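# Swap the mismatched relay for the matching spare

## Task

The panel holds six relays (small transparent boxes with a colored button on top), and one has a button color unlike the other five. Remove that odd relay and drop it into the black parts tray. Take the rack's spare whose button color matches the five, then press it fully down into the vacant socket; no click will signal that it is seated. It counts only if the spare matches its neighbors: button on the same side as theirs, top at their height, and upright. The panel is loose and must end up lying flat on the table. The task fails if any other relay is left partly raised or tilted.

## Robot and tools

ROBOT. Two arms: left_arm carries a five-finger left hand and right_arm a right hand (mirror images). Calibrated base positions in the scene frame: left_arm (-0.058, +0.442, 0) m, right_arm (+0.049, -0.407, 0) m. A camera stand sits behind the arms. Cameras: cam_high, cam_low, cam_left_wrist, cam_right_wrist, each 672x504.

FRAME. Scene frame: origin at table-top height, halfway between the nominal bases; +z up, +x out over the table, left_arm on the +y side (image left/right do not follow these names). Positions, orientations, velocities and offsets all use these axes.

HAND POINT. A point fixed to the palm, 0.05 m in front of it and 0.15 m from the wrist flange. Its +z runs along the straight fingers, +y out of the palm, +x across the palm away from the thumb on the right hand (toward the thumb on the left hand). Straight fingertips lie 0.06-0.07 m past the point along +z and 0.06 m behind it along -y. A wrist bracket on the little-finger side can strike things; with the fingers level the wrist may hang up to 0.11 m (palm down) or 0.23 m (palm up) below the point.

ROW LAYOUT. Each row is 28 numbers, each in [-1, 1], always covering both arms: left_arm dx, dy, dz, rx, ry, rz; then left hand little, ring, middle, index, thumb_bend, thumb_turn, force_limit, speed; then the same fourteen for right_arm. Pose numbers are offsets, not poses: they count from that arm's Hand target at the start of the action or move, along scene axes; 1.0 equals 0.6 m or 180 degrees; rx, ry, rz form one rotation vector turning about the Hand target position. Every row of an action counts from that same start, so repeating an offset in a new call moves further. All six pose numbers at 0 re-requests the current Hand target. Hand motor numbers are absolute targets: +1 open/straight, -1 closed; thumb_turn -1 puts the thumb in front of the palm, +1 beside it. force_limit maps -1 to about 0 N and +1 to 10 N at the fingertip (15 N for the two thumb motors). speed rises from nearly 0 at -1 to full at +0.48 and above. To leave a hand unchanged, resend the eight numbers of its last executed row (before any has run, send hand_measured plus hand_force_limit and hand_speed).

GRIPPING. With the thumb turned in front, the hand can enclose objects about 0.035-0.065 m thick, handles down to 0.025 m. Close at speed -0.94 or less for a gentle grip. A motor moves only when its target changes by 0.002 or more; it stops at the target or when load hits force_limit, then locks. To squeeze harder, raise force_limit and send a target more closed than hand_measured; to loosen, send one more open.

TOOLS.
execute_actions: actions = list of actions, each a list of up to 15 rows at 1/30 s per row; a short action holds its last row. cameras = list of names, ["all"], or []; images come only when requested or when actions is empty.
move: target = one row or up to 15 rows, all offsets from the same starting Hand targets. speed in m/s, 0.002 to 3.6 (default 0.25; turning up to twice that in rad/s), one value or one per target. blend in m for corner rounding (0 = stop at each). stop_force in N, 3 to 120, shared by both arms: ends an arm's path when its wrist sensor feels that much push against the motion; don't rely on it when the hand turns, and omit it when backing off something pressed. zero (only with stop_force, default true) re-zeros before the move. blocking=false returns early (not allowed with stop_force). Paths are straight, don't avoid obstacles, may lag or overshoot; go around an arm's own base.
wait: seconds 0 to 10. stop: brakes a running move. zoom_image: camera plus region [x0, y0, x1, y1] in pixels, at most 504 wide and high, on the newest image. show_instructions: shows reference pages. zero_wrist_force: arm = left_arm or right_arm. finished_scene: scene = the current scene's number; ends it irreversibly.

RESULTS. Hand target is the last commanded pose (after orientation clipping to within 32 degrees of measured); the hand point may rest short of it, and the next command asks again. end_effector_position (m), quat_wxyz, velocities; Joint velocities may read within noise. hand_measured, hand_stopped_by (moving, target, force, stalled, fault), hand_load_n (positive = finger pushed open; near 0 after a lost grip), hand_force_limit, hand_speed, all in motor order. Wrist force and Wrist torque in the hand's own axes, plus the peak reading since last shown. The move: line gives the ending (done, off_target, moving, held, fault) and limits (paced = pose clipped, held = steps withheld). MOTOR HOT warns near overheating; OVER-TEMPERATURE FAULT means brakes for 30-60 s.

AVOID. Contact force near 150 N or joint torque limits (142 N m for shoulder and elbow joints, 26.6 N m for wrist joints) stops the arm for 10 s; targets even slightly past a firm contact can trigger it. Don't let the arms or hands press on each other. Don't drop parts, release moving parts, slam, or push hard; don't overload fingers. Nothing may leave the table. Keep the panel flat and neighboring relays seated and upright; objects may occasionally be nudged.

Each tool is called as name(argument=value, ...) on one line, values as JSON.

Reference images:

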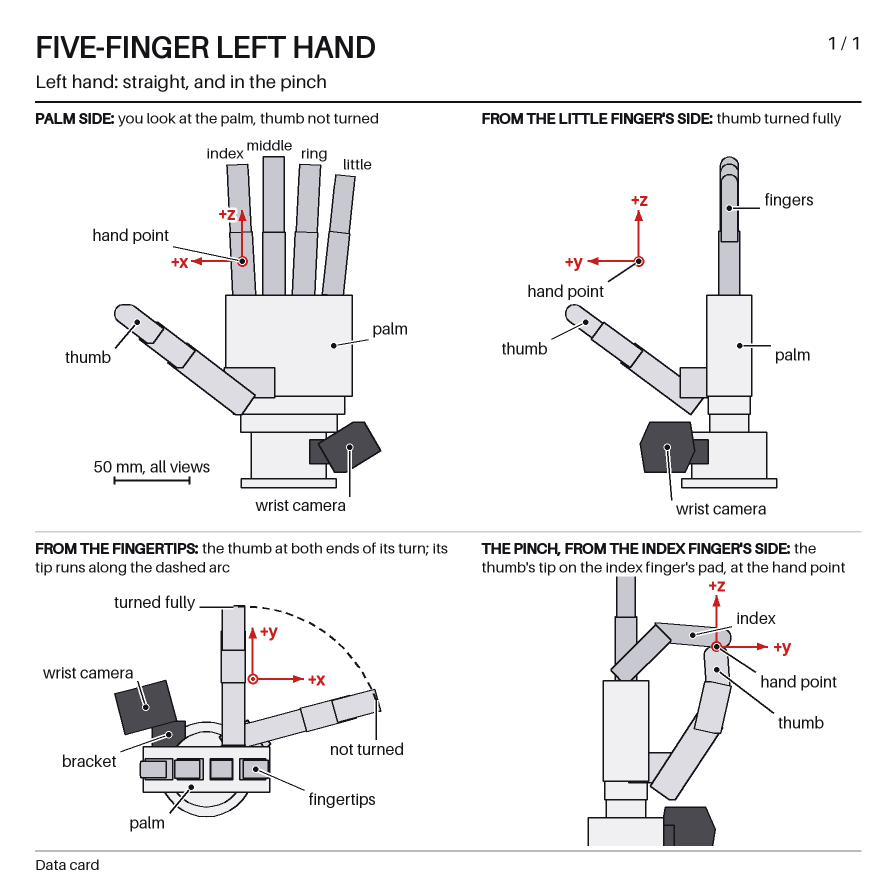

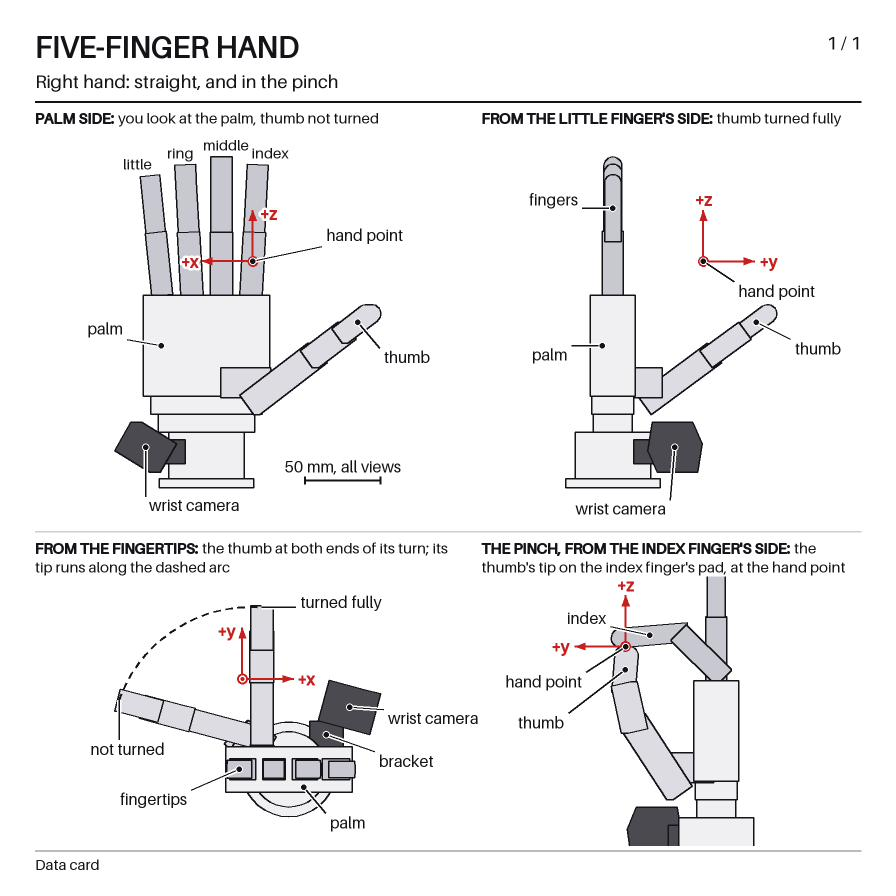

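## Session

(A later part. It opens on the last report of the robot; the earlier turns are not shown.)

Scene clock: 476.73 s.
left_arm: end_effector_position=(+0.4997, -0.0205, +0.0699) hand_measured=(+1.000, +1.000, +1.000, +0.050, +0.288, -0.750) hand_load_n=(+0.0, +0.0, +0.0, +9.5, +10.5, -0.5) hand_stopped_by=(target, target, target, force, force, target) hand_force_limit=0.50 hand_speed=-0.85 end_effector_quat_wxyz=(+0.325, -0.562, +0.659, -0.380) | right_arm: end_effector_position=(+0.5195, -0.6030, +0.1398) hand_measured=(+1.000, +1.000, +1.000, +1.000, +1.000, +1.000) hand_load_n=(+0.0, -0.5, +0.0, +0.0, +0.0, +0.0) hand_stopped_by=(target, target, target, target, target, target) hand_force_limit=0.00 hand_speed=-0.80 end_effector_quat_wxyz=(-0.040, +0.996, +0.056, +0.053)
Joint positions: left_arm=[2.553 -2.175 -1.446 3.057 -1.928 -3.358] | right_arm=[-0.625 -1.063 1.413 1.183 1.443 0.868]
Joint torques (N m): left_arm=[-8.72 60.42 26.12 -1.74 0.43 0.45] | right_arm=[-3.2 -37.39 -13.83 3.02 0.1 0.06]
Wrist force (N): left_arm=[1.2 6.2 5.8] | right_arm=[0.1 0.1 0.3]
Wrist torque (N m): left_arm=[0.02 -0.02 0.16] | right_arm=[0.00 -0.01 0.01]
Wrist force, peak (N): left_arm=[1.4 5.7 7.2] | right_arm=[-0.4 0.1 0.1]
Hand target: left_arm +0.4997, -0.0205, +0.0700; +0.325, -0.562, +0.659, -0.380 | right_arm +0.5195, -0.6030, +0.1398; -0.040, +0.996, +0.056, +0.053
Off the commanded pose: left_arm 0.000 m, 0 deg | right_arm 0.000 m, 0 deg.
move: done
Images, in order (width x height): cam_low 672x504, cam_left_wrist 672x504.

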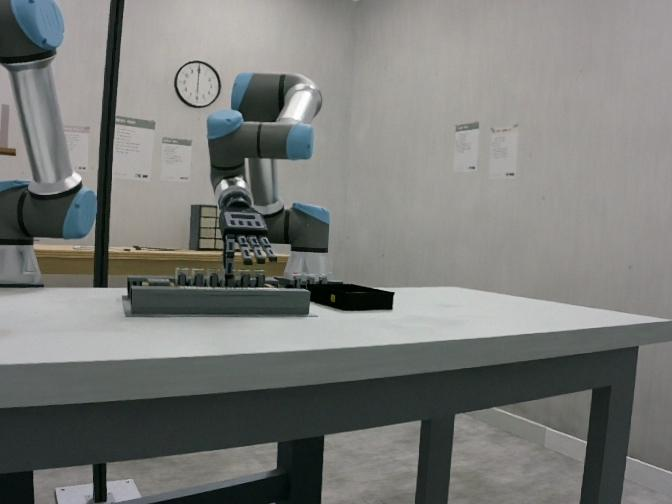

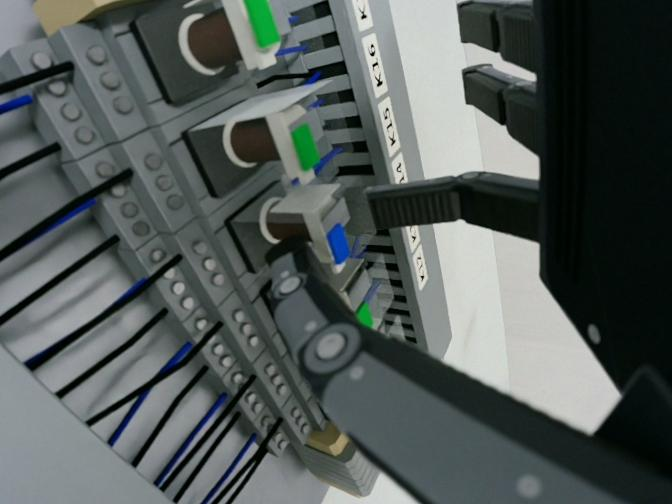

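move(target=[[0,0,0,0,0,0,1,1,0.3,0.3,0.6,-1,0.5,-0.3,0,0,0,0,0,0,1,1,1,1,1,1,0,-0.8],[0,0,0.03,0,0,0,1,1,0.3,0.3,0.6,-1,0.5,-0.3,0,0,0,0,0,0,1,1,1,1,1,1,0,-0.8],[-0.0028,-0.0181,0.03,0,0,0,1,1,0.3,0.3,0.6,-1,0.5,-0.3,0,0,0,0,0,0,1,1,1,1,1,1,0,-0.8]], speed=0.06, cameras=["cam_left_wrist", "cam_low"])

zoom_image(camera="cam_left_wrist", region=[200, 140, 440, 340])

zoom_image(camera="cam_low", region=[205, 240, 255, 290])

Scene clock: 500.90 s.
left_arm: end_effector_position=(+0.4980, -0.0313, +0.0881) hand_measured=(+1.000, +1.000, +0.300, +0.300, +0.600, -1.000) hand_load_n=(+0.0, +0.0, +0.0, +0.0, +0.0, +0.0) hand_stopped_by=(target, target, target, target, target, target) hand_force_limit=0.50 hand_speed=-0.30 end_effector_quat_wxyz=(+0.325, -0.562, +0.659, -0.380) | right_arm: end_effector_position=(+0.5195, -0.6030, +0.1398) hand_measured=(+1.000, +1.000, +1.000, +1.000, +1.000, +1.000) hand_load_n=(+0.0, +0.0, +0.0, +0.0, +0.0, +0.0) hand_stopped_by=(target, target, target, target, target, target) hand_force_limit=0.00 hand_speed=-0.80 end_effector_quat_wxyz=(-0.040, +0.996, +0.056, +0.053)
Joint positions: left_arm=[2.534 -2.172 -1.4 3.005 -1.944 -3.368] | right_arm=[-0.625 -1.063 1.413 1.183 1.443 0.868]
Joint torques (N m): left_arm=[-9.69 29.68 23.65 -1.67 -1.96 -1.59] | right_arm=[-3.6 -37.27 -13.9 3.02 0.09 0.04]
Wrist force (N): left_arm=[0.4 -1.3 0.8] | right_arm=[0.1 -0.1 0.0]
Wrist torque (N m): left_arm=[-0.23 0.05 0.19] | right_arm=[-0.02 -0.01 0.01]
Wrist force, peak (N): left_arm=[1.1 6.6 5.8] | right_arm=[-0.3 0.3 0.2]
Hand target: left_arm +0.4980, -0.0314, +0.0880; +0.325, -0.562, +0.659, -0.380 | right_arm +0.5195, -0.6030, +0.1398; -0.040, +0.996, +0.056, +0.053
Off the commanded pose: left_arm 0.000 m, 0 deg | right_arm 0.000 m, 0 deg.
move: done
Images, in order (width x height): cam_low 672x504, cam_left_wrist 672x504.

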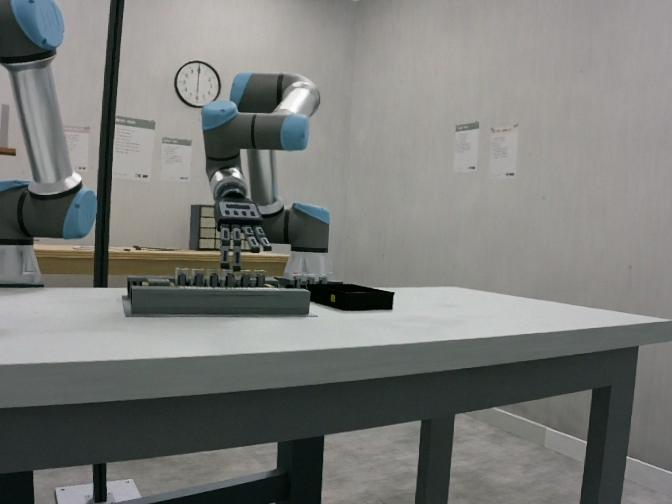

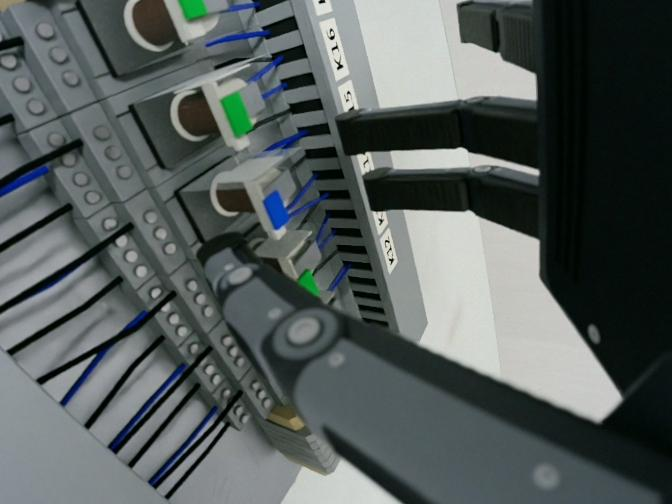

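Scaled by 2.100.

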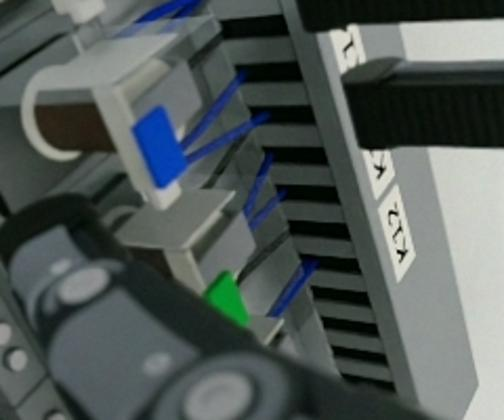

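Scaled by 10.080.

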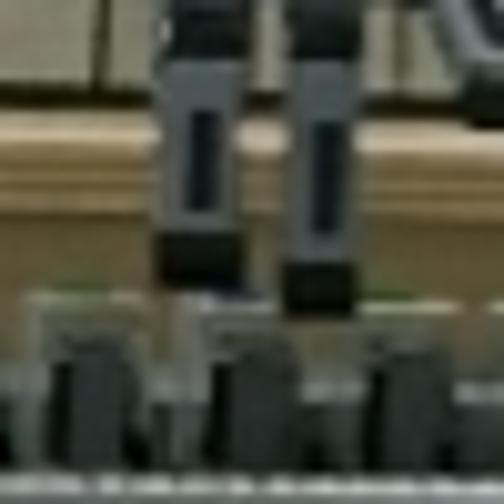

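move(target=[[-0.0004,-0.0025,0,0,0,0,1,1,0.3,0.3,0.6,-1,0.5,-0.3,0,0,0,0,0,0,1,1,1,1,1,1,0,-0.8],[-0.0004,-0.0025,-0.0383,0,0,0,1,1,0.3,0.3,0.6,-1,0.5,-0.3,0,0,0,0,0,0,1,1,1,1,1,1,0,-0.8]], speed=0.03, stop_force=5)

move(target=[0,0,0,0,0,0,1,1,-0.2,-0.2,0.1,-1,-0.4,-0.9,0,0,0,0,0,0,1,1,1,1,1,1,0,-0.8], speed=0.03, cameras=["cam_left_wrist", "cam_low"])

zoom_image(camera="cam_left_wrist", region=[200, 140, 440, 340])

zoom_image(camera="cam_low", region=[205, 240, 255, 290])

Scene clock: 511.93 s.
left_arm: end_effector_position=(+0.4978, -0.0329, +0.0651) hand_measured=(+1.000, +1.000, +0.300, +0.300, +0.600, -1.000) hand_load_n=(+0.0, +0.0, +0.0, +0.0, +0.5, +0.0) hand_stopped_by=(target, target, target, target, target, target) hand_force_limit=0.50 hand_speed=-0.30 end_effector_quat_wxyz=(+0.325, -0.562, +0.659, -0.380) | right_arm: end_effector_position=(+0.5195, -0.6030, +0.1398) hand_measured=(+1.000, +1.000, +1.000, +1.000, +1.000, +1.000) hand_load_n=(+0.0, +0.0, +0.0, +0.0, +0.0, +0.0) hand_stopped_by=(target, target, target, target, target, target) hand_force_limit=0.00 hand_speed=-0.80 end_effector_quat_wxyz=(-0.040, +0.996, +0.056, +0.053)
Joint positions: left_arm=[2.532 -2.198 -1.421 3.051 -1.946 -3.37] | right_arm=[-0.625 -1.063 1.413 1.183 1.443 0.868]
Joint torques (N m): left_arm=[-9.53 30.31 9.89 1.59 -1.37 0.19] | right_arm=[-4.31 -37.47 -13.47 3.03 0.19 0.17]
Wrist force (N): left_arm=[0.7 -1.4 0.7] | right_arm=[-0.2 0.2 0.1]
Wrist torque (N m): left_arm=[-0.24 0.00 0.22] | right_arm=[0.03 0.03 -0.01]
Wrist force, peak (N): left_arm=[0.9 -1.8 1.0] | right_arm=[-0.1 0.1 0.5]
Hand target: left_arm +0.4978, -0.0329, +0.0651; +0.325, -0.562, +0.659, -0.380 | right_arm +0.5195, -0.6030, +0.1398; -0.040, +0.996, +0.056, +0.053
Off the commanded pose: left_arm 0.000 m, 0 deg | right_arm 0.000 m, 0 deg.
move: done

Scene clock: 514.23 s.
left_arm: end_effector_position=(+0.4978, -0.0329, +0.0651) hand_measured=(+1.000, +1.000, +0.070, +0.060, +0.306, -1.000) hand_load_n=(+0.0, +0.0, +5.5, +5.0, +4.5, +0.5) hand_stopped_by=(target, target, force, force, force, target) hand_force_limit=-0.40 hand_speed=-0.90 end_effector_quat_wxyz=(+0.325, -0.562, +0.659, -0.380) | right_arm: end_effector_position=(+0.5195, -0.6030, +0.1398) hand_measured=(+1.000, +1.000, +1.000, +1.000, +1.000, +1.000) hand_load_n=(+0.0, +0.0, +0.0, +0.0, +0.0, +0.0) hand_stopped_by=(target, target, target, target, target, target) hand_force_limit=0.00 hand_speed=-0.80 end_effector_quat_wxyz=(-0.040, +0.996, +0.056, +0.053)
Joint positions: left_arm=[2.532 -2.198 -1.421 3.051 -1.946 -3.37] | right_arm=[-0.625 -1.063 1.413 1.183 1.443 0.868]
Joint torques (N m): left_arm=[-7.98 37.62 12.29 -2.52 0.48 0.46] | right_arm=[-4.28 -37.69 -13.47 3.12 0.14 0.01]
Wrist force (N): left_arm=[1.0 -1.3 8.0] | right_arm=[-0.1 0.0 0.0]
Wrist torque (N m): left_arm=[-0.16 0.06 0.18] | right_arm=[0.00 0.01 -0.01]
Wrist force, peak (N): left_arm=[1.0 -3.7 9.9] | right_arm=[0.1 0.3 0.2]
Hand target: left_arm +0.4978, -0.0329, +0.0651; +0.325, -0.562, +0.659, -0.380 | right_arm +0.5195, -0.6030, +0.1398; -0.040, +0.996, +0.056, +0.053
Off the commanded pose: left_arm 0.000 m, 0 deg | right_arm 0.000 m, 0 deg.
move: done
Images, in order (width x height): cam_low 672x504, cam_left_wrist 672x504.

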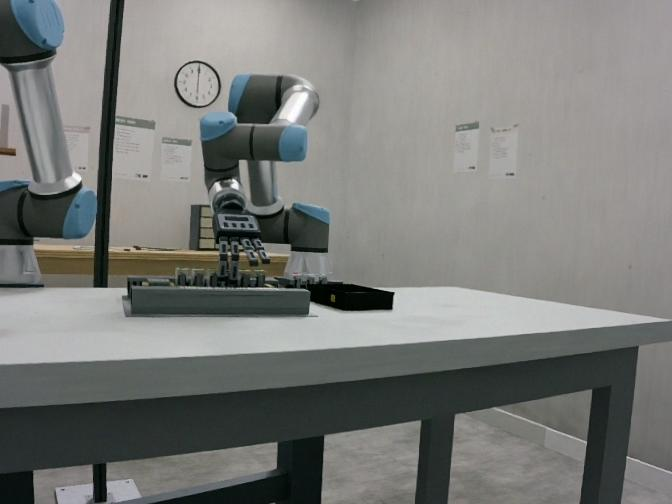

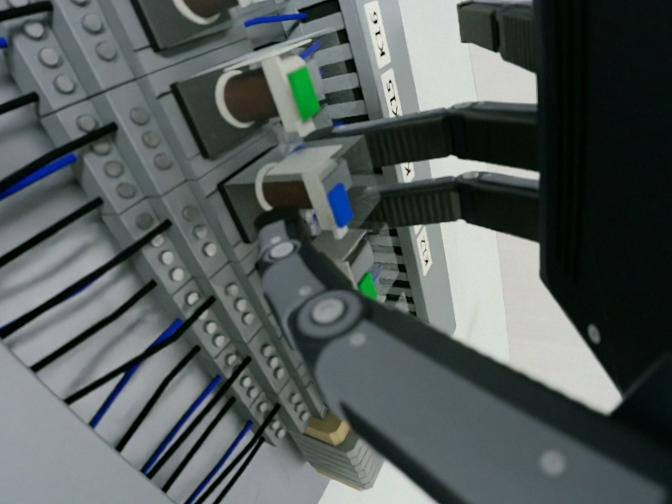

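Scaled by 2.100.

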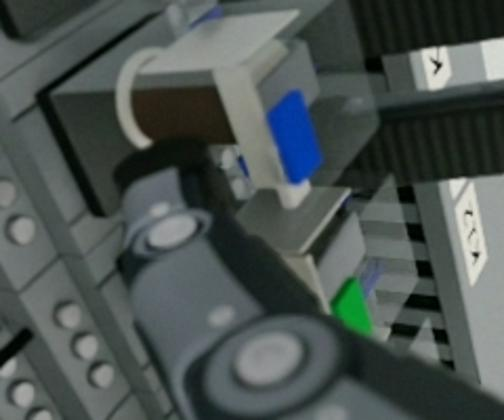

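Scaled by 10.080.

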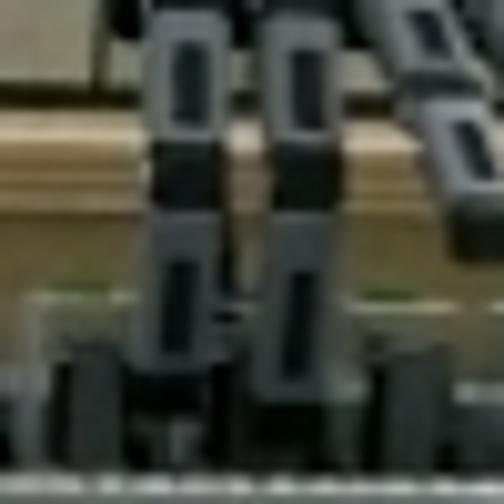

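move(target=[[0,0,0,0,0,0,1,1,0.2,0.2,0.45,-1,-0.4,-0.3,0,0,0,0,0,0,1,1,1,1,1,1,0,-0.8],[0.0006,0.0041,0,0,0,0,1,1,0.2,0.2,0.45,-1,-0.4,-0.3,0,0,0,0,0,0,1,1,1,1,1,1,0,-0.8]], speed=0.03)

move(target=[0,0,0,0,0,0,1,1,-0.2,-0.2,0.1,-1,-0.4,-0.9,0,0,0,0,0,0,1,1,1,1,1,1,0,-0.8], speed=0.03, cameras=["cam_left_wrist", "cam_low"])

zoom_image(camera="cam_left_wrist", region=[200, 140, 440, 340])

zoom_image(camera="cam_low", region=[205, 240, 255, 290])

Scene clock: 521.37 s.
left_arm: end_effector_position=(+0.4981, -0.0305, +0.0651) hand_measured=(+1.000, +1.000, +0.200, +0.200, +0.450, -1.000) hand_load_n=(+0.0, +0.0, +0.0, +0.0, +0.0, +0.5) hand_stopped_by=(target, target, target, target, target, target) hand_force_limit=-0.40 hand_speed=-0.30 end_effector_quat_wxyz=(+0.325, -0.562, +0.659, -0.380) | right_arm: end_effector_position=(+0.5195, -0.6030, +0.1398) hand_measured=(+1.000, +1.000, +1.000, +1.000, +1.000, +1.000) hand_load_n=(+0.0, +0.0, +0.0, +0.0, +0.0, +0.0) hand_stopped_by=(target, target, target, target, target, target) hand_force_limit=0.00 hand_speed=-0.80 end_effector_quat_wxyz=(-0.040, +0.996, +0.056, +0.053)
Joint positions: left_arm=[2.536 -2.194 -1.427 3.054 -1.943 -3.368] | right_arm=[-0.625 -1.063 1.413 1.183 1.443 0.868]
Joint torques (N m): left_arm=[8.6 55.56 11.04 1.65 1.42 1.2] | right_arm=[-4.94 -37.85 -13.56 3.02 0.16 0.13]
Wrist force (N): left_arm=[0.7 -1.3 0.8] | right_arm=[0.1 0.0 -0.3]
Wrist torque (N m): left_arm=[-0.23 0.01 0.02] | right_arm=[0.01 0.00 0.01]
Wrist force, peak (N): left_arm=[1.2 -2.8 7.9] | right_arm=[-0.3 0.3 0.3]
Hand target: left_arm +0.4981, -0.0304, +0.0651; +0.325, -0.562, +0.659, -0.380 | right_arm +0.5195, -0.6030, +0.1398; -0.040, +0.996, +0.056, +0.053
Off the commanded pose: left_arm 0.000 m, 0 deg | right_arm 0.000 m, 0 deg.
move: done

Scene clock: 522.63 s.
left_arm: end_effector_position=(+0.4981, -0.0304, +0.0651) hand_measured=(+1.000, +1.000, +0.072, +0.062, +0.304, -1.000) hand_load_n=(+0.0, +0.0, +4.5, +3.5, +4.5, +0.5) hand_stopped_by=(target, target, force, force, force, target) hand_force_limit=-0.40 hand_speed=-0.90 end_effector_quat_wxyz=(+0.325, -0.562, +0.659, -0.380) | right_arm: end_effector_position=(+0.5195, -0.6030, +0.1398) hand_measured=(+1.000, +1.000, +1.000, +1.000, +1.000, +1.000) hand_load_n=(-0.5, +0.0, +0.0, +0.0, +0.0, +0.0) hand_stopped_by=(target, target, target, target, target, target) hand_force_limit=0.00 hand_speed=-0.80 end_effector_quat_wxyz=(-0.040, +0.996, +0.056, +0.053)
Joint positions: left_arm=[2.536 -2.194 -1.427 3.054 -1.942 -3.368] | right_arm=[-0.625 -1.063 1.413 1.183 1.443 0.868]
Joint torques (N m): left_arm=[2.7 55.62 10.54 -2.18 1.29 1.3] | right_arm=[-4.45 -38.05 -13.53 2.96 0.21 0.1]
Wrist force (N): left_arm=[1.5 -0.1 5.8] | right_arm=[0.1 0.0 0.1]
Wrist torque (N m): left_arm=[-0.15 0.06 -0.03] | right_arm=[0.00 -0.02 0.01]
Wrist force, peak (N): left_arm=[1.9 -3.4 7.3] | right_arm=[-0.1 0.1 0.4]
Hand target: left_arm +0.4981, -0.0304, +0.0651; +0.325, -0.562, +0.659, -0.380 | right_arm +0.5195, -0.6030, +0.1398; -0.040, +0.996, +0.056, +0.053
Off the commanded pose: left_arm 0.000 m, 0 deg | right_arm 0.000 m, 0 deg.
move: done
Images, in order (width x height): cam_low 672x504, cam_left_wrist 672x504.

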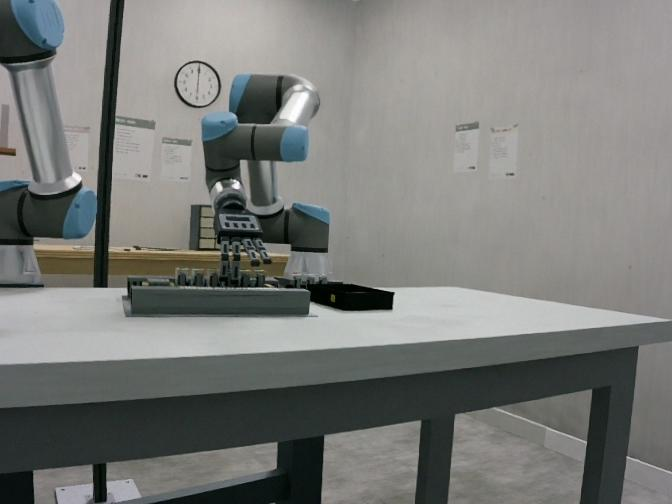

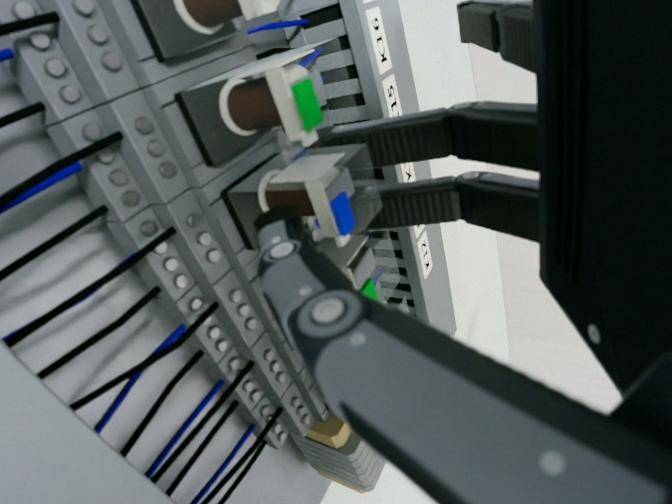

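Scaled by 2.100.

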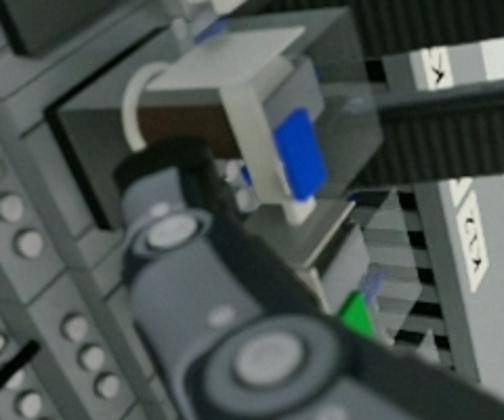

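Scaled by 10.080.

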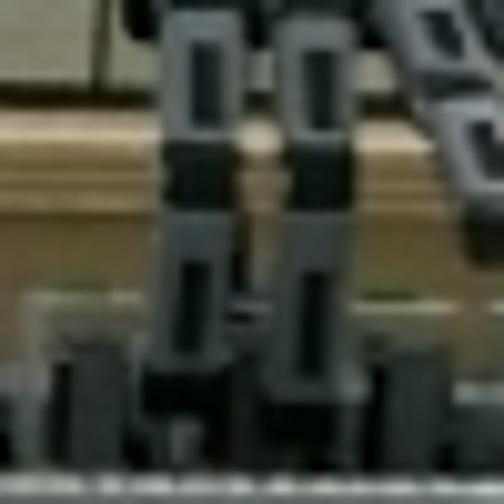

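move(target=[0,0,0,0,0,0,1,1,-0.4,-0.4,-0.1,-1,0.9,-0.85,0,0,0,0,0,0,1,1,1,1,1,1,0,-0.8], speed=0.03)

move(target=[0,0,0.0133,0,0,0,1,1,-0.4,-0.4,-0.1,-1,0.9,-0.85,0,0,0,0,0,0,1,1,1,1,1,1,0,-0.8], speed=0.01, cameras=["cam_left_wrist", "cam_low"])

zoom_image(camera="cam_left_wrist", region=[200, 140, 440, 340])

zoom_image(camera="cam_low", region=[110, 230, 330, 330])

Scene clock: 526.90 s.
left_arm: end_effector_position=(+0.4981, -0.0304, +0.0651) hand_measured=(+1.000, +1.000, +0.062, +0.040, +0.286, -1.000) hand_load_n=(+0.0, +0.0, +7.0, +10.5, +14.5, +0.5) hand_stopped_by=(target, target, force, force, force, target) hand_force_limit=0.90 hand_speed=-0.85 end_effector_quat_wxyz=(+0.325, -0.562, +0.659, -0.380) | right_arm: end_effector_position=(+0.5195, -0.6030, +0.1398) hand_measured=(+1.000, +1.000, +1.000, +1.000, +1.000, +1.000) hand_load_n=(+0.0, +0.0, +0.0, +0.0, +0.0, +0.0) hand_stopped_by=(target, target, target, target, target, target) hand_force_limit=0.00 hand_speed=-0.80 end_effector_quat_wxyz=(-0.040, +0.996, +0.056, +0.053)
Joint positions: left_arm=[2.536 -2.194 -1.427 3.054 -1.942 -3.368] | right_arm=[-0.625 -1.063 1.413 1.183 1.443 0.868]
Joint torques (N m): left_arm=[-10.17 56.38 11.75 -1.52 -0.87 1.22] | right_arm=[-4.51 -38.29 -13.05 3.14 0.23 0]
Wrist force (N): left_arm=[0.6 2.2 4.2] | right_arm=[0.0 -0.1 0.2]
Wrist torque (N m): left_arm=[-0.12 -0.10 -0.10] | right_arm=[0.00 -0.01 0.01]
Wrist force, peak (N): left_arm=[1.4 -0.6 9.6] | right_arm=[0.1 -0.1 0.4]
Hand target: left_arm +0.4981, -0.0304, +0.0651; +0.325, -0.562, +0.659, -0.380 | right_arm +0.5195, -0.6030, +0.1398; -0.040, +0.996, +0.056, +0.053
Off the commanded pose: left_arm 0.000 m, 0 deg | right_arm 0.000 m, 0 deg.
move: done

Scene clock: 527.97 s.
left_arm: end_effector_position=(+0.4981, -0.0304, +0.0729) hand_measured=(+1.000, +1.000, +0.062, +0.040, +0.288, -1.000) hand_load_n=(+0.0, +0.0, +6.0, +8.0, +17.0, +1.5) hand_stopped_by=(target, target, force, force, force, target) hand_force_limit=0.90 hand_speed=-0.85 end_effector_quat_wxyz=(+0.325, -0.562, +0.659, -0.380) | right_arm: end_effector_position=(+0.5195, -0.6030, +0.1398) hand_measured=(+1.000, +1.000, +1.000, +1.000, +1.000, +1.000) hand_load_n=(+0.0, +0.0, +0.0, +0.0, +0.0, +0.0) hand_stopped_by=(target, target, target, target, target, target) hand_force_limit=0.00 hand_speed=-0.80 end_effector_quat_wxyz=(-0.040, +0.996, +0.056, +0.053)
Joint positions: left_arm=[2.536 -2.186 -1.419 3.038 -1.942 -3.368] | right_arm=[-0.625 -1.063 1.413 1.183 1.443 0.868]
Joint torques (N m): left_arm=[-7.68 64.3 27.98 -0.64 -0.99 0.62] | right_arm=[-4.75 -37.69 -13.22 3.04 0.27 0.06]
Wrist force (N): left_arm=[1.0 10.3 7.2] | right_arm=[0.1 0.0 0.2]
Wrist torque (N m): left_arm=[0.16 -0.04 -0.20] | right_arm=[-0.01 -0.02 0.01]
Wrist force, peak (N): left_arm=[1.7 8.1 12.0] | right_arm=[0.1 0.1 0.3]
Hand target: left_arm +0.4981, -0.0304, +0.0730; +0.325, -0.562, +0.659, -0.380 | right_arm +0.5195, -0.6030, +0.1398; -0.040, +0.996, +0.056, +0.053
Off the commanded pose: left_arm 0.000 m, 0 deg | right_arm 0.000 m, 0 deg.
move: done
Images, in order (width x height): cam_low 672x504, cam_left_wrist 672x504.

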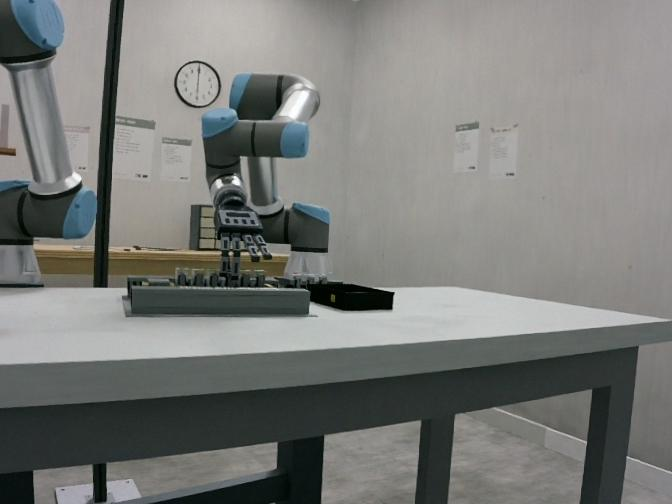

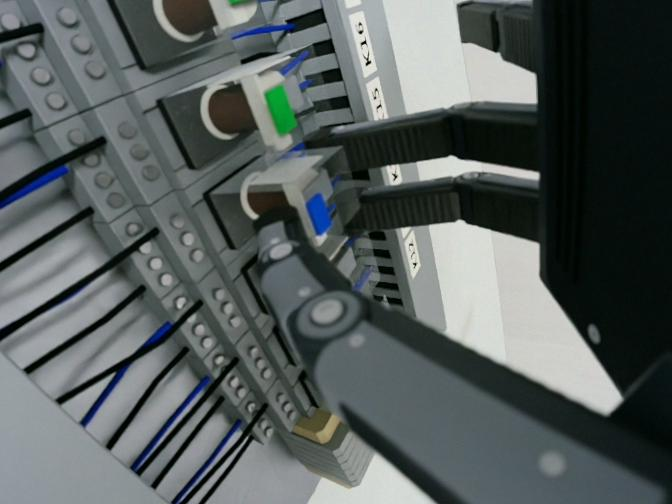

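Scaled by 2.100.

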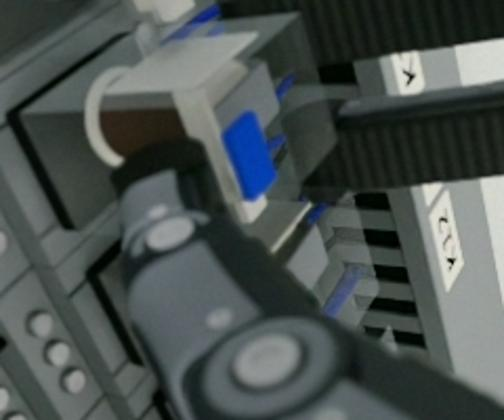

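Scaled by 2.291.

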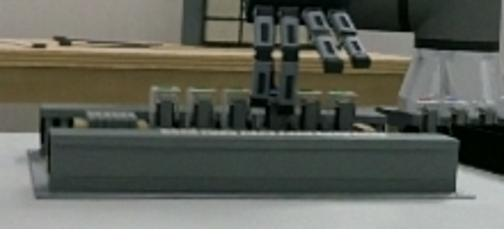

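move(target=[[0,0,0,0,0,0,1,1,0.3,0.3,0.6,-1,0.9,-0.3,0,0,0,0,0,0,1,1,1,1,1,1,0,-0.8],[0,0,0.08,0,0,0,1,1,0.3,0.3,0.6,-1,0.9,-0.3,0,0,0,0,0,0,1,1,1,1,1,1,0,-0.8]], speed=0.06, cameras=["cam_left_wrist", "cam_low"])

zoom_image(camera="cam_left_wrist", region=[100, 60, 340, 260])

zoom_image(camera="cam_low", region=[170, 240, 280, 300])

Scene clock: 548.93 s.
left_arm: end_effector_position=(+0.4981, -0.0304, +0.1209) hand_measured=(+1.000, +1.000, +0.300, +0.300, +0.600, -1.000) hand_load_n=(+0.0, +0.0, +0.0, +0.0, +0.0, +0.0) hand_stopped_by=(target, target, target, target, target, target) hand_force_limit=0.90 hand_speed=-0.30 end_effector_quat_wxyz=(+0.325, -0.562, +0.659, -0.380) | right_arm: end_effector_position=(+0.5195, -0.6030, +0.1398) hand_measured=(+1.000, +1.000, +1.000, +1.000, +1.000, +1.000) hand_load_n=(+0.0, +0.0, +0.0, +0.0, +0.0, +0.0) hand_stopped_by=(target, target, target, target, target, target) hand_force_limit=0.00 hand_speed=-0.80 end_effector_quat_wxyz=(-0.040, +0.996, +0.056, +0.053)
Joint positions: left_arm=[2.536 -2.14 -1.362 2.935 -1.942 -3.368] | right_arm=[-0.625 -1.063 1.413 1.183 1.443 0.868]
Joint torques (N m): left_arm=[4.28 54.94 25.97 -2.03 0.9 -0.47] | right_arm=[-4.58 -38.27 -13.58 3.09 0.28 0.06]
Wrist force (N): left_arm=[0.8 -1.4 1.0] | right_arm=[0.0 0.0 0.1]
Wrist torque (N m): left_arm=[-0.27 -0.01 0.04] | right_arm=[0.01 0.00 0.00]
Wrist force, peak (N): left_arm=[0.8 12.0 7.5] | right_arm=[0.0 0.2 0.4]
Hand target: left_arm +0.4981, -0.0304, +0.1210; +0.325, -0.562, +0.659, -0.380 | right_arm +0.5195, -0.6030, +0.1398; -0.040, +0.996, +0.056, +0.053
Off the commanded pose: left_arm 0.000 m, 0 deg | right_arm 0.000 m, 0 deg.
move: done
Images, in order (width x height): cam_low 672x504, cam_left_wrist 672x504.

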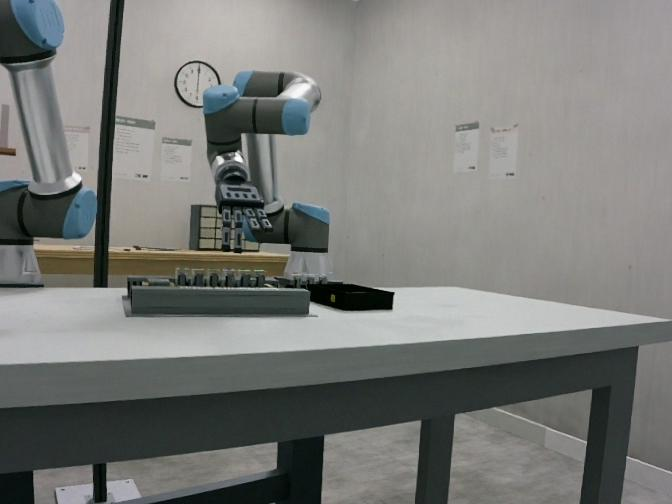

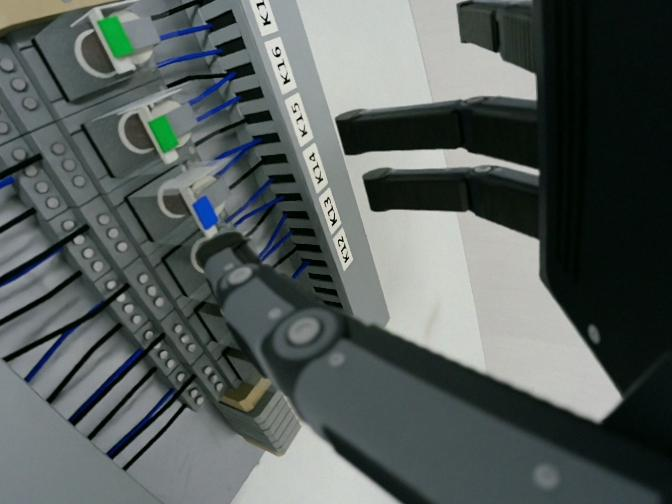

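Scaled by 2.100.

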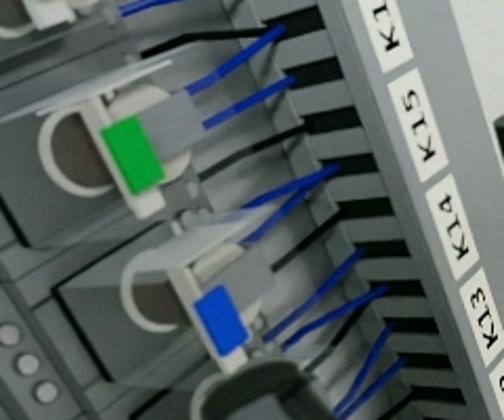

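Scaled by 4.582.

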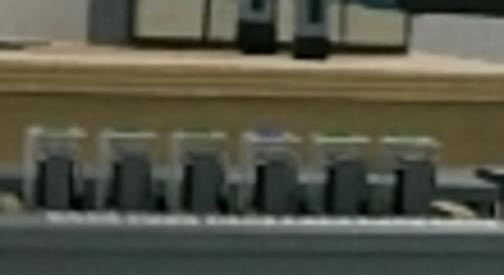

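move(target=[[0.0006,0.0008,-0.08,0,0,0,1,1,0.3,0.3,0.6,-1,0.9,-0.3,0,0,0,0,0,0,1,1,1,1,1,1,0,-0.8],[0.0006,0.0008,-0.095,0,0,0,1,1,0.3,0.3,0.6,-1,0.9,-0.3,0,0,0,0,0,0,1,1,1,1,1,1,0,-0.8]], speed=[0.08, 0.03], stop_force=6)

move(target=[0,0,0,0,0,0,1,1,-0.2,-0.2,0.1,-1,-0.3,-0.9,0,0,0,0,0,0,1,1,1,1,1,1,0,-0.8], speed=0.03)

move(target=[0,0,0,0,0,0,1,1,-0.4,-0.4,-0.1,-1,1,-0.85,0,0,0,0,0,0,1,1,1,1,1,1,0,-0.8], speed=0.03)

move(target=[0,0,0,0,0,0,1,1,-0.5,-0.4,-0.1,-1,1,-0.85,0,0,0,0,0,0,1,1,1,1,1,1,0,-0.8], speed=0.03, cameras=["cam_left_wrist", "cam_low"])

zoom_image(camera="cam_left_wrist", region=[200, 140, 440, 340])

zoom_image(camera="cam_low", region=[170, 240, 280, 300])

Scene clock: 559.20 s.
left_arm: end_effector_position=(+0.4985, -0.0299, +0.0640) hand_measured=(+1.000, +1.000, +0.300, +0.300, +0.600, -1.000) hand_load_n=(+0.0, +0.0, +0.0, +0.0, +0.0, +0.0) hand_stopped_by=(target, target, target, target, target, target) hand_force_limit=0.90 hand_speed=-0.30 end_effector_quat_wxyz=(+0.325, -0.562, +0.659, -0.380) | right_arm: end_effector_position=(+0.5195, -0.6030, +0.1398) hand_measured=(+1.000, +1.000, +1.000, +1.000, +1.000, +1.000) hand_load_n=(+0.0, +0.0, +0.0, +0.0, +0.0, +0.0) hand_stopped_by=(target, target, target, target, target, target) hand_force_limit=0.00 hand_speed=-0.80 end_effector_quat_wxyz=(-0.040, +0.996, +0.056, +0.053)
Joint positions: left_arm=[2.537 -2.195 -1.429 3.057 -1.942 -3.367] | right_arm=[-0.625 -1.063 1.413 1.183 1.443 0.868]
Joint torques (N m): left_arm=[10.27 30.7 9.49 1.64 1.4 1.36] | right_arm=[-5.07 -38.37 -12.89 3.18 0.4 0]
Wrist force (N): left_arm=[0.9 -1.7 0.8] | right_arm=[0.0 0.1 0.2]
Wrist torque (N m): left_arm=[-0.28 -0.02 0.04] | right_arm=[0.00 0.00 0.00]
Wrist force, peak (N): left_arm=[0.7 -2.2 0.3] | right_arm=[0.0 0.3 0.4]
Hand target: left_arm +0.4985, -0.0299, +0.0640; +0.325, -0.562, +0.659, -0.380 | right_arm +0.5195, -0.6030, +0.1398; -0.040, +0.996, +0.056, +0.053
Off the commanded pose: left_arm 0.000 m, 0 deg | right_arm 0.000 m, 0 deg.
move: done

Scene clock: 561.37 s.
left_arm: end_effector_position=(+0.4985, -0.0299, +0.0640) hand_measured=(+1.000, +1.000, +0.060, +0.042, +0.326, -1.000) hand_load_n=(+0.0, +0.0, +3.5, +5.0, +5.0, +0.5) hand_stopped_by=(target, target, force, force, force, target) hand_force_limit=-0.30 hand_speed=-0.90 end_effector_quat_wxyz=(+0.325, -0.562, +0.659, -0.380) | right_arm: end_effector_position=(+0.5195, -0.6030, +0.1398) hand_measured=(+1.000, +1.000, +1.000, +1.000, +1.000, +1.000) hand_load_n=(+0.0, +0.0, +0.0, +0.0, +0.0, +0.0) hand_stopped_by=(target, target, target, target, target, target) hand_force_limit=0.00 hand_speed=-0.80 end_effector_quat_wxyz=(-0.040, +0.996, +0.056, +0.053)
Joint positions: left_arm=[2.537 -2.195 -1.429 3.057 -1.942 -3.367] | right_arm=[-0.625 -1.063 1.413 1.183 1.443 0.868]
Joint torques (N m): left_arm=[-2.15 35.66 12.11 -2.08 1.06 1.32] | right_arm=[-4.54 -38.53 -13.33 3.26 0.27 0.1]
Wrist force (N): left_arm=[1.6 -1.0 5.9] | right_arm=[0.0 0.0 -0.1]
Wrist torque (N m): left_arm=[-0.14 0.05 -0.04] | right_arm=[0.01 0.00 0.00]
Wrist force, peak (N): left_arm=[1.3 -4.5 8.0] | right_arm=[-0.4 -0.1 0.2]
Hand target: left_arm +0.4985, -0.0299, +0.0640; +0.325, -0.562, +0.659, -0.380 | right_arm +0.5195, -0.6030, +0.1398; -0.040, +0.996, +0.056, +0.053
Off the commanded pose: left_arm 0.000 m, 0 deg | right_arm 0.000 m, 0 deg.
move: done

Scene clock: 561.87 s.
left_arm: end_effector_position=(+0.4985, -0.0299, +0.0640) hand_measured=(+1.000, +1.000, +0.038, +0.020, +0.314, -1.000) hand_load_n=(+0.0, +0.0, +11.5, +10.0, +14.5, +0.5) hand_stopped_by=(target, target, force, force, force, target) hand_force_limit=1.00 hand_speed=-0.85 end_effector_quat_wxyz=(+0.325, -0.562, +0.659, -0.380) | right_arm: end_effector_position=(+0.5195, -0.6030, +0.1398) hand_measured=(+1.000, +1.000, +1.000, +1.000, +1.000, +1.000) hand_load_n=(+0.0, +0.0, +0.0, +0.0, +0.0, +0.0) hand_stopped_by=(target, target, target, target, target, target) hand_force_limit=0.00 hand_speed=-0.80 end_effector_quat_wxyz=(-0.040, +0.996, +0.056, +0.053)
Joint positions: left_arm=[2.537 -2.195 -1.429 3.057 -1.942 -3.367] | right_arm=[-0.625 -1.063 1.413 1.183 1.443 0.868]
Joint torques (N m): left_arm=[-6.13 36.41 12.28 -0.79 1 1.24] | right_arm=[-4.76 -38.05 -12.89 3.15 0.22 -0.04]
Wrist force (N): left_arm=[0.6 0.7 3.9] | right_arm=[-0.1 0.0 0.2]
Wrist torque (N m): left_arm=[-0.21 -0.05 -0.05] | right_arm=[0.00 0.01 0.00]
Wrist force, peak (N): left_arm=[1.7 -1.4 9.5] | right_arm=[0.0 -0.2 0.3]
Hand target: left_arm +0.4985, -0.0299, +0.0640; +0.325, -0.562, +0.659, -0.380 | right_arm +0.5195, -0.6030, +0.1398; -0.040, +0.996, +0.056, +0.053
Off the commanded pose: left_arm 0.000 m, 0 deg | right_arm 0.000 m, 0 deg.
move: done

Scene clock: 562.37 s.
left_arm: end_effector_position=(+0.4985, -0.0299, +0.0640) hand_measured=(+1.000, +1.000, +0.038, +0.020, +0.314, -1.000) hand_load_n=(+0.0, +0.0, +11.0, +10.0, +14.0, +0.5) hand_stopped_by=(target, target, force, force, force, target) hand_force_limit=1.00 hand_speed=-0.85 end_effector_quat_wxyz=(+0.325, -0.562, +0.659, -0.380) | right_arm: end_effector_position=(+0.5195, -0.6030, +0.1398) hand_measured=(+1.000, +1.000, +1.000, +1.000, +1.000, +1.000) hand_load_n=(+0.0, +0.0, +0.0, +0.0, +0.0, +0.0) hand_stopped_by=(target, target, target, target, target, target) hand_force_limit=0.00 hand_speed=-0.80 end_effector_quat_wxyz=(-0.040, +0.996, +0.056, +0.053)
Joint positions: left_arm=[2.537 -2.195 -1.429 3.057 -1.942 -3.367] | right_arm=[-0.625 -1.063 1.413 1.183 1.443 0.868]
Joint torques (N m): left_arm=[-10.16 38.27 12.5 0.6 0.92 1.18] | right_arm=[-4.36 -37.98 -12.41 3.09 0.27 0.06]
Wrist force (N): left_arm=[0.8 0.3 3.5] | right_arm=[-0.2 0.2 -0.1]
Wrist torque (N m): left_arm=[-0.19 -0.08 -0.04] | right_arm=[0.04 0.03 0.00]
Wrist force, peak (N): left_arm=[0.6 0.0 4.1] | right_arm=[0.0 0.4 0.1]
Hand target: left_arm +0.4985, -0.0299, +0.0640; +0.325, -0.562, +0.659, -0.380 | right_arm +0.5195, -0.6030, +0.1398; -0.040, +0.996, +0.056, +0.053
Off the commanded pose: left_arm 0.000 m, 0 deg | right_arm 0.000 m, 0 deg.
move: done
Images, in order (width x height): cam_low 672x504, cam_left_wrist 672x504.

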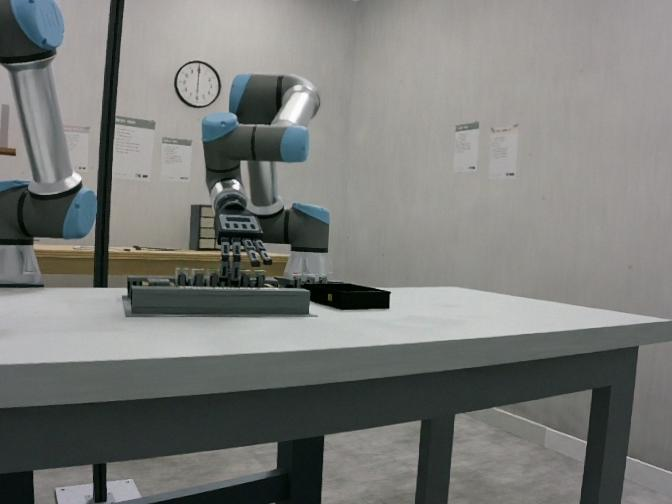

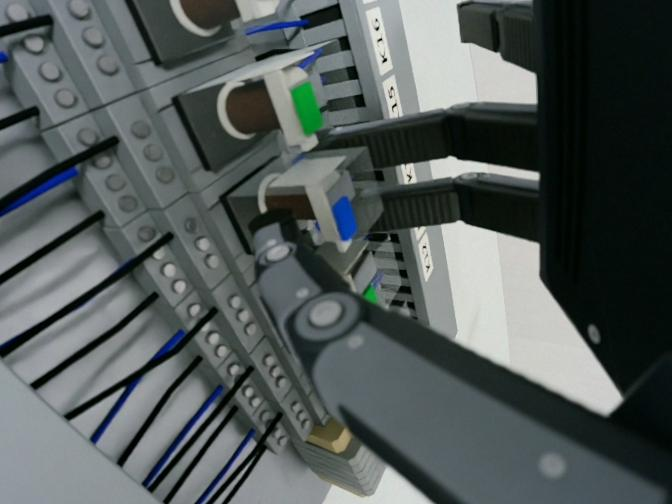

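Scaled by 2.100.

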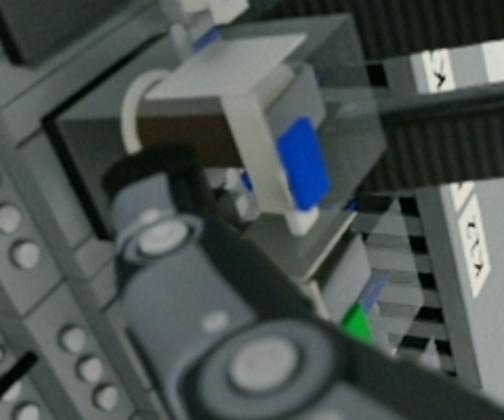

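Scaled by 4.582.

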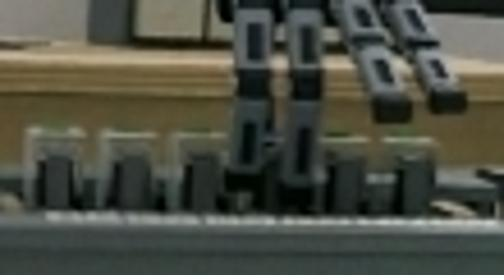

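move(target=[0,0,0.02,0,0,0,1,1,-0.5,-0.4,-0.1,-1,1,-0.85,0,0,0,0,0,0,1,1,1,1,1,1,0,-0.8], speed=0.008, cameras=["cam_left_wrist", "cam_low"])

zoom_image(camera="cam_left_wrist", region=[200, 140, 440, 340])

zoom_image(camera="cam_low", region=[170, 240, 280, 300])

Scene clock: 575.77 s.
left_arm: end_effector_position=(+0.4985, -0.0299, +0.0759) hand_measured=(+1.000, +1.000, +0.038, +0.020, +0.316, -1.000) hand_load_n=(+0.0, +0.0, +10.0, +7.5, +18.0, +2.0) hand_stopped_by=(target, target, force, force, force, target) hand_force_limit=1.00 hand_speed=-0.85 end_effector_quat_wxyz=(+0.325, -0.562, +0.659, -0.380) | right_arm: end_effector_position=(+0.5195, -0.6030, +0.1398) hand_measured=(+1.000, +1.000, +1.000, +1.000, +1.000, +1.000) hand_load_n=(+0.0, +0.0, +0.0, +0.0, +0.0, +0.0) hand_stopped_by=(target, target, target, target, target, target) hand_force_limit=0.00 hand_speed=-0.80 end_effector_quat_wxyz=(-0.040, +0.996, +0.056, +0.053)
Joint positions: left_arm=[2.537 -2.182 -1.416 3.032 -1.942 -3.367] | right_arm=[-0.625 -1.063 1.413 1.183 1.443 0.868]
Joint torques (N m): left_arm=[-9.91 65.15 26.92 -0.75 0.28 0.73] | right_arm=[-4.43 -38.27 -12.79 3.14 0.2 -0.1]
Wrist force (N): left_arm=[0.9 11.4 9.2] | right_arm=[0.1 0.4 0.3]
Wrist torque (N m): left_arm=[0.23 0.05 -0.21] | right_arm=[0.04 -0.03 0.02]
Wrist force, peak (N): left_arm=[0.9 12.9 9.4] | right_arm=[0.3 -0.2 0.3]
Hand target: left_arm +0.4985, -0.0299, +0.0760; +0.325, -0.562, +0.659, -0.380 | right_arm +0.5195, -0.6030, +0.1398; -0.040, +0.996, +0.056, +0.053
Off the commanded pose: left_arm 0.000 m, 0 deg | right_arm 0.000 m, 0 deg.
move: done
Images, in order (width x height): cam_low 672x504, cam_left_wrist 672x504.

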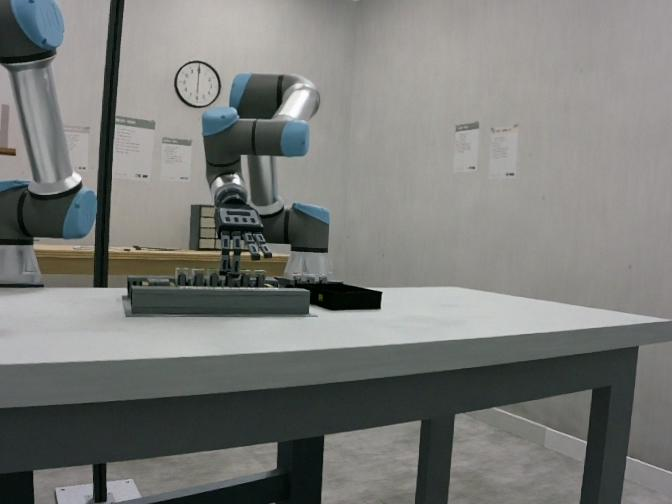

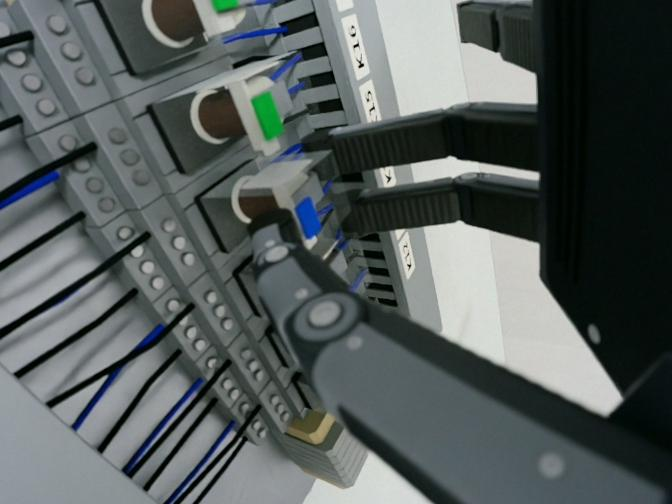

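Scaled by 2.100.

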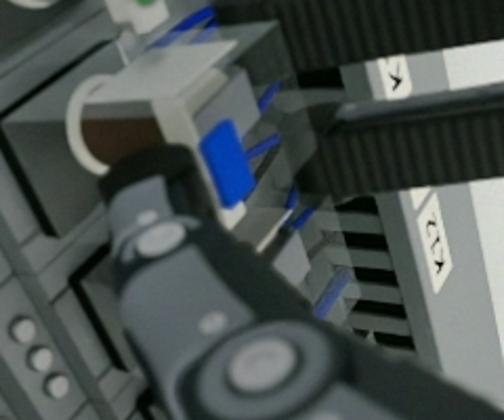

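Scaled by 4.582.

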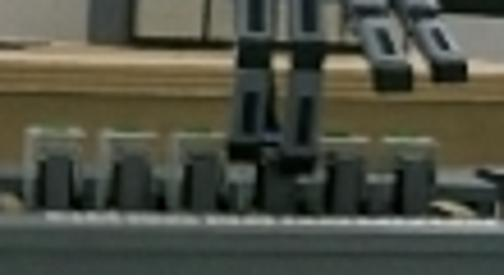

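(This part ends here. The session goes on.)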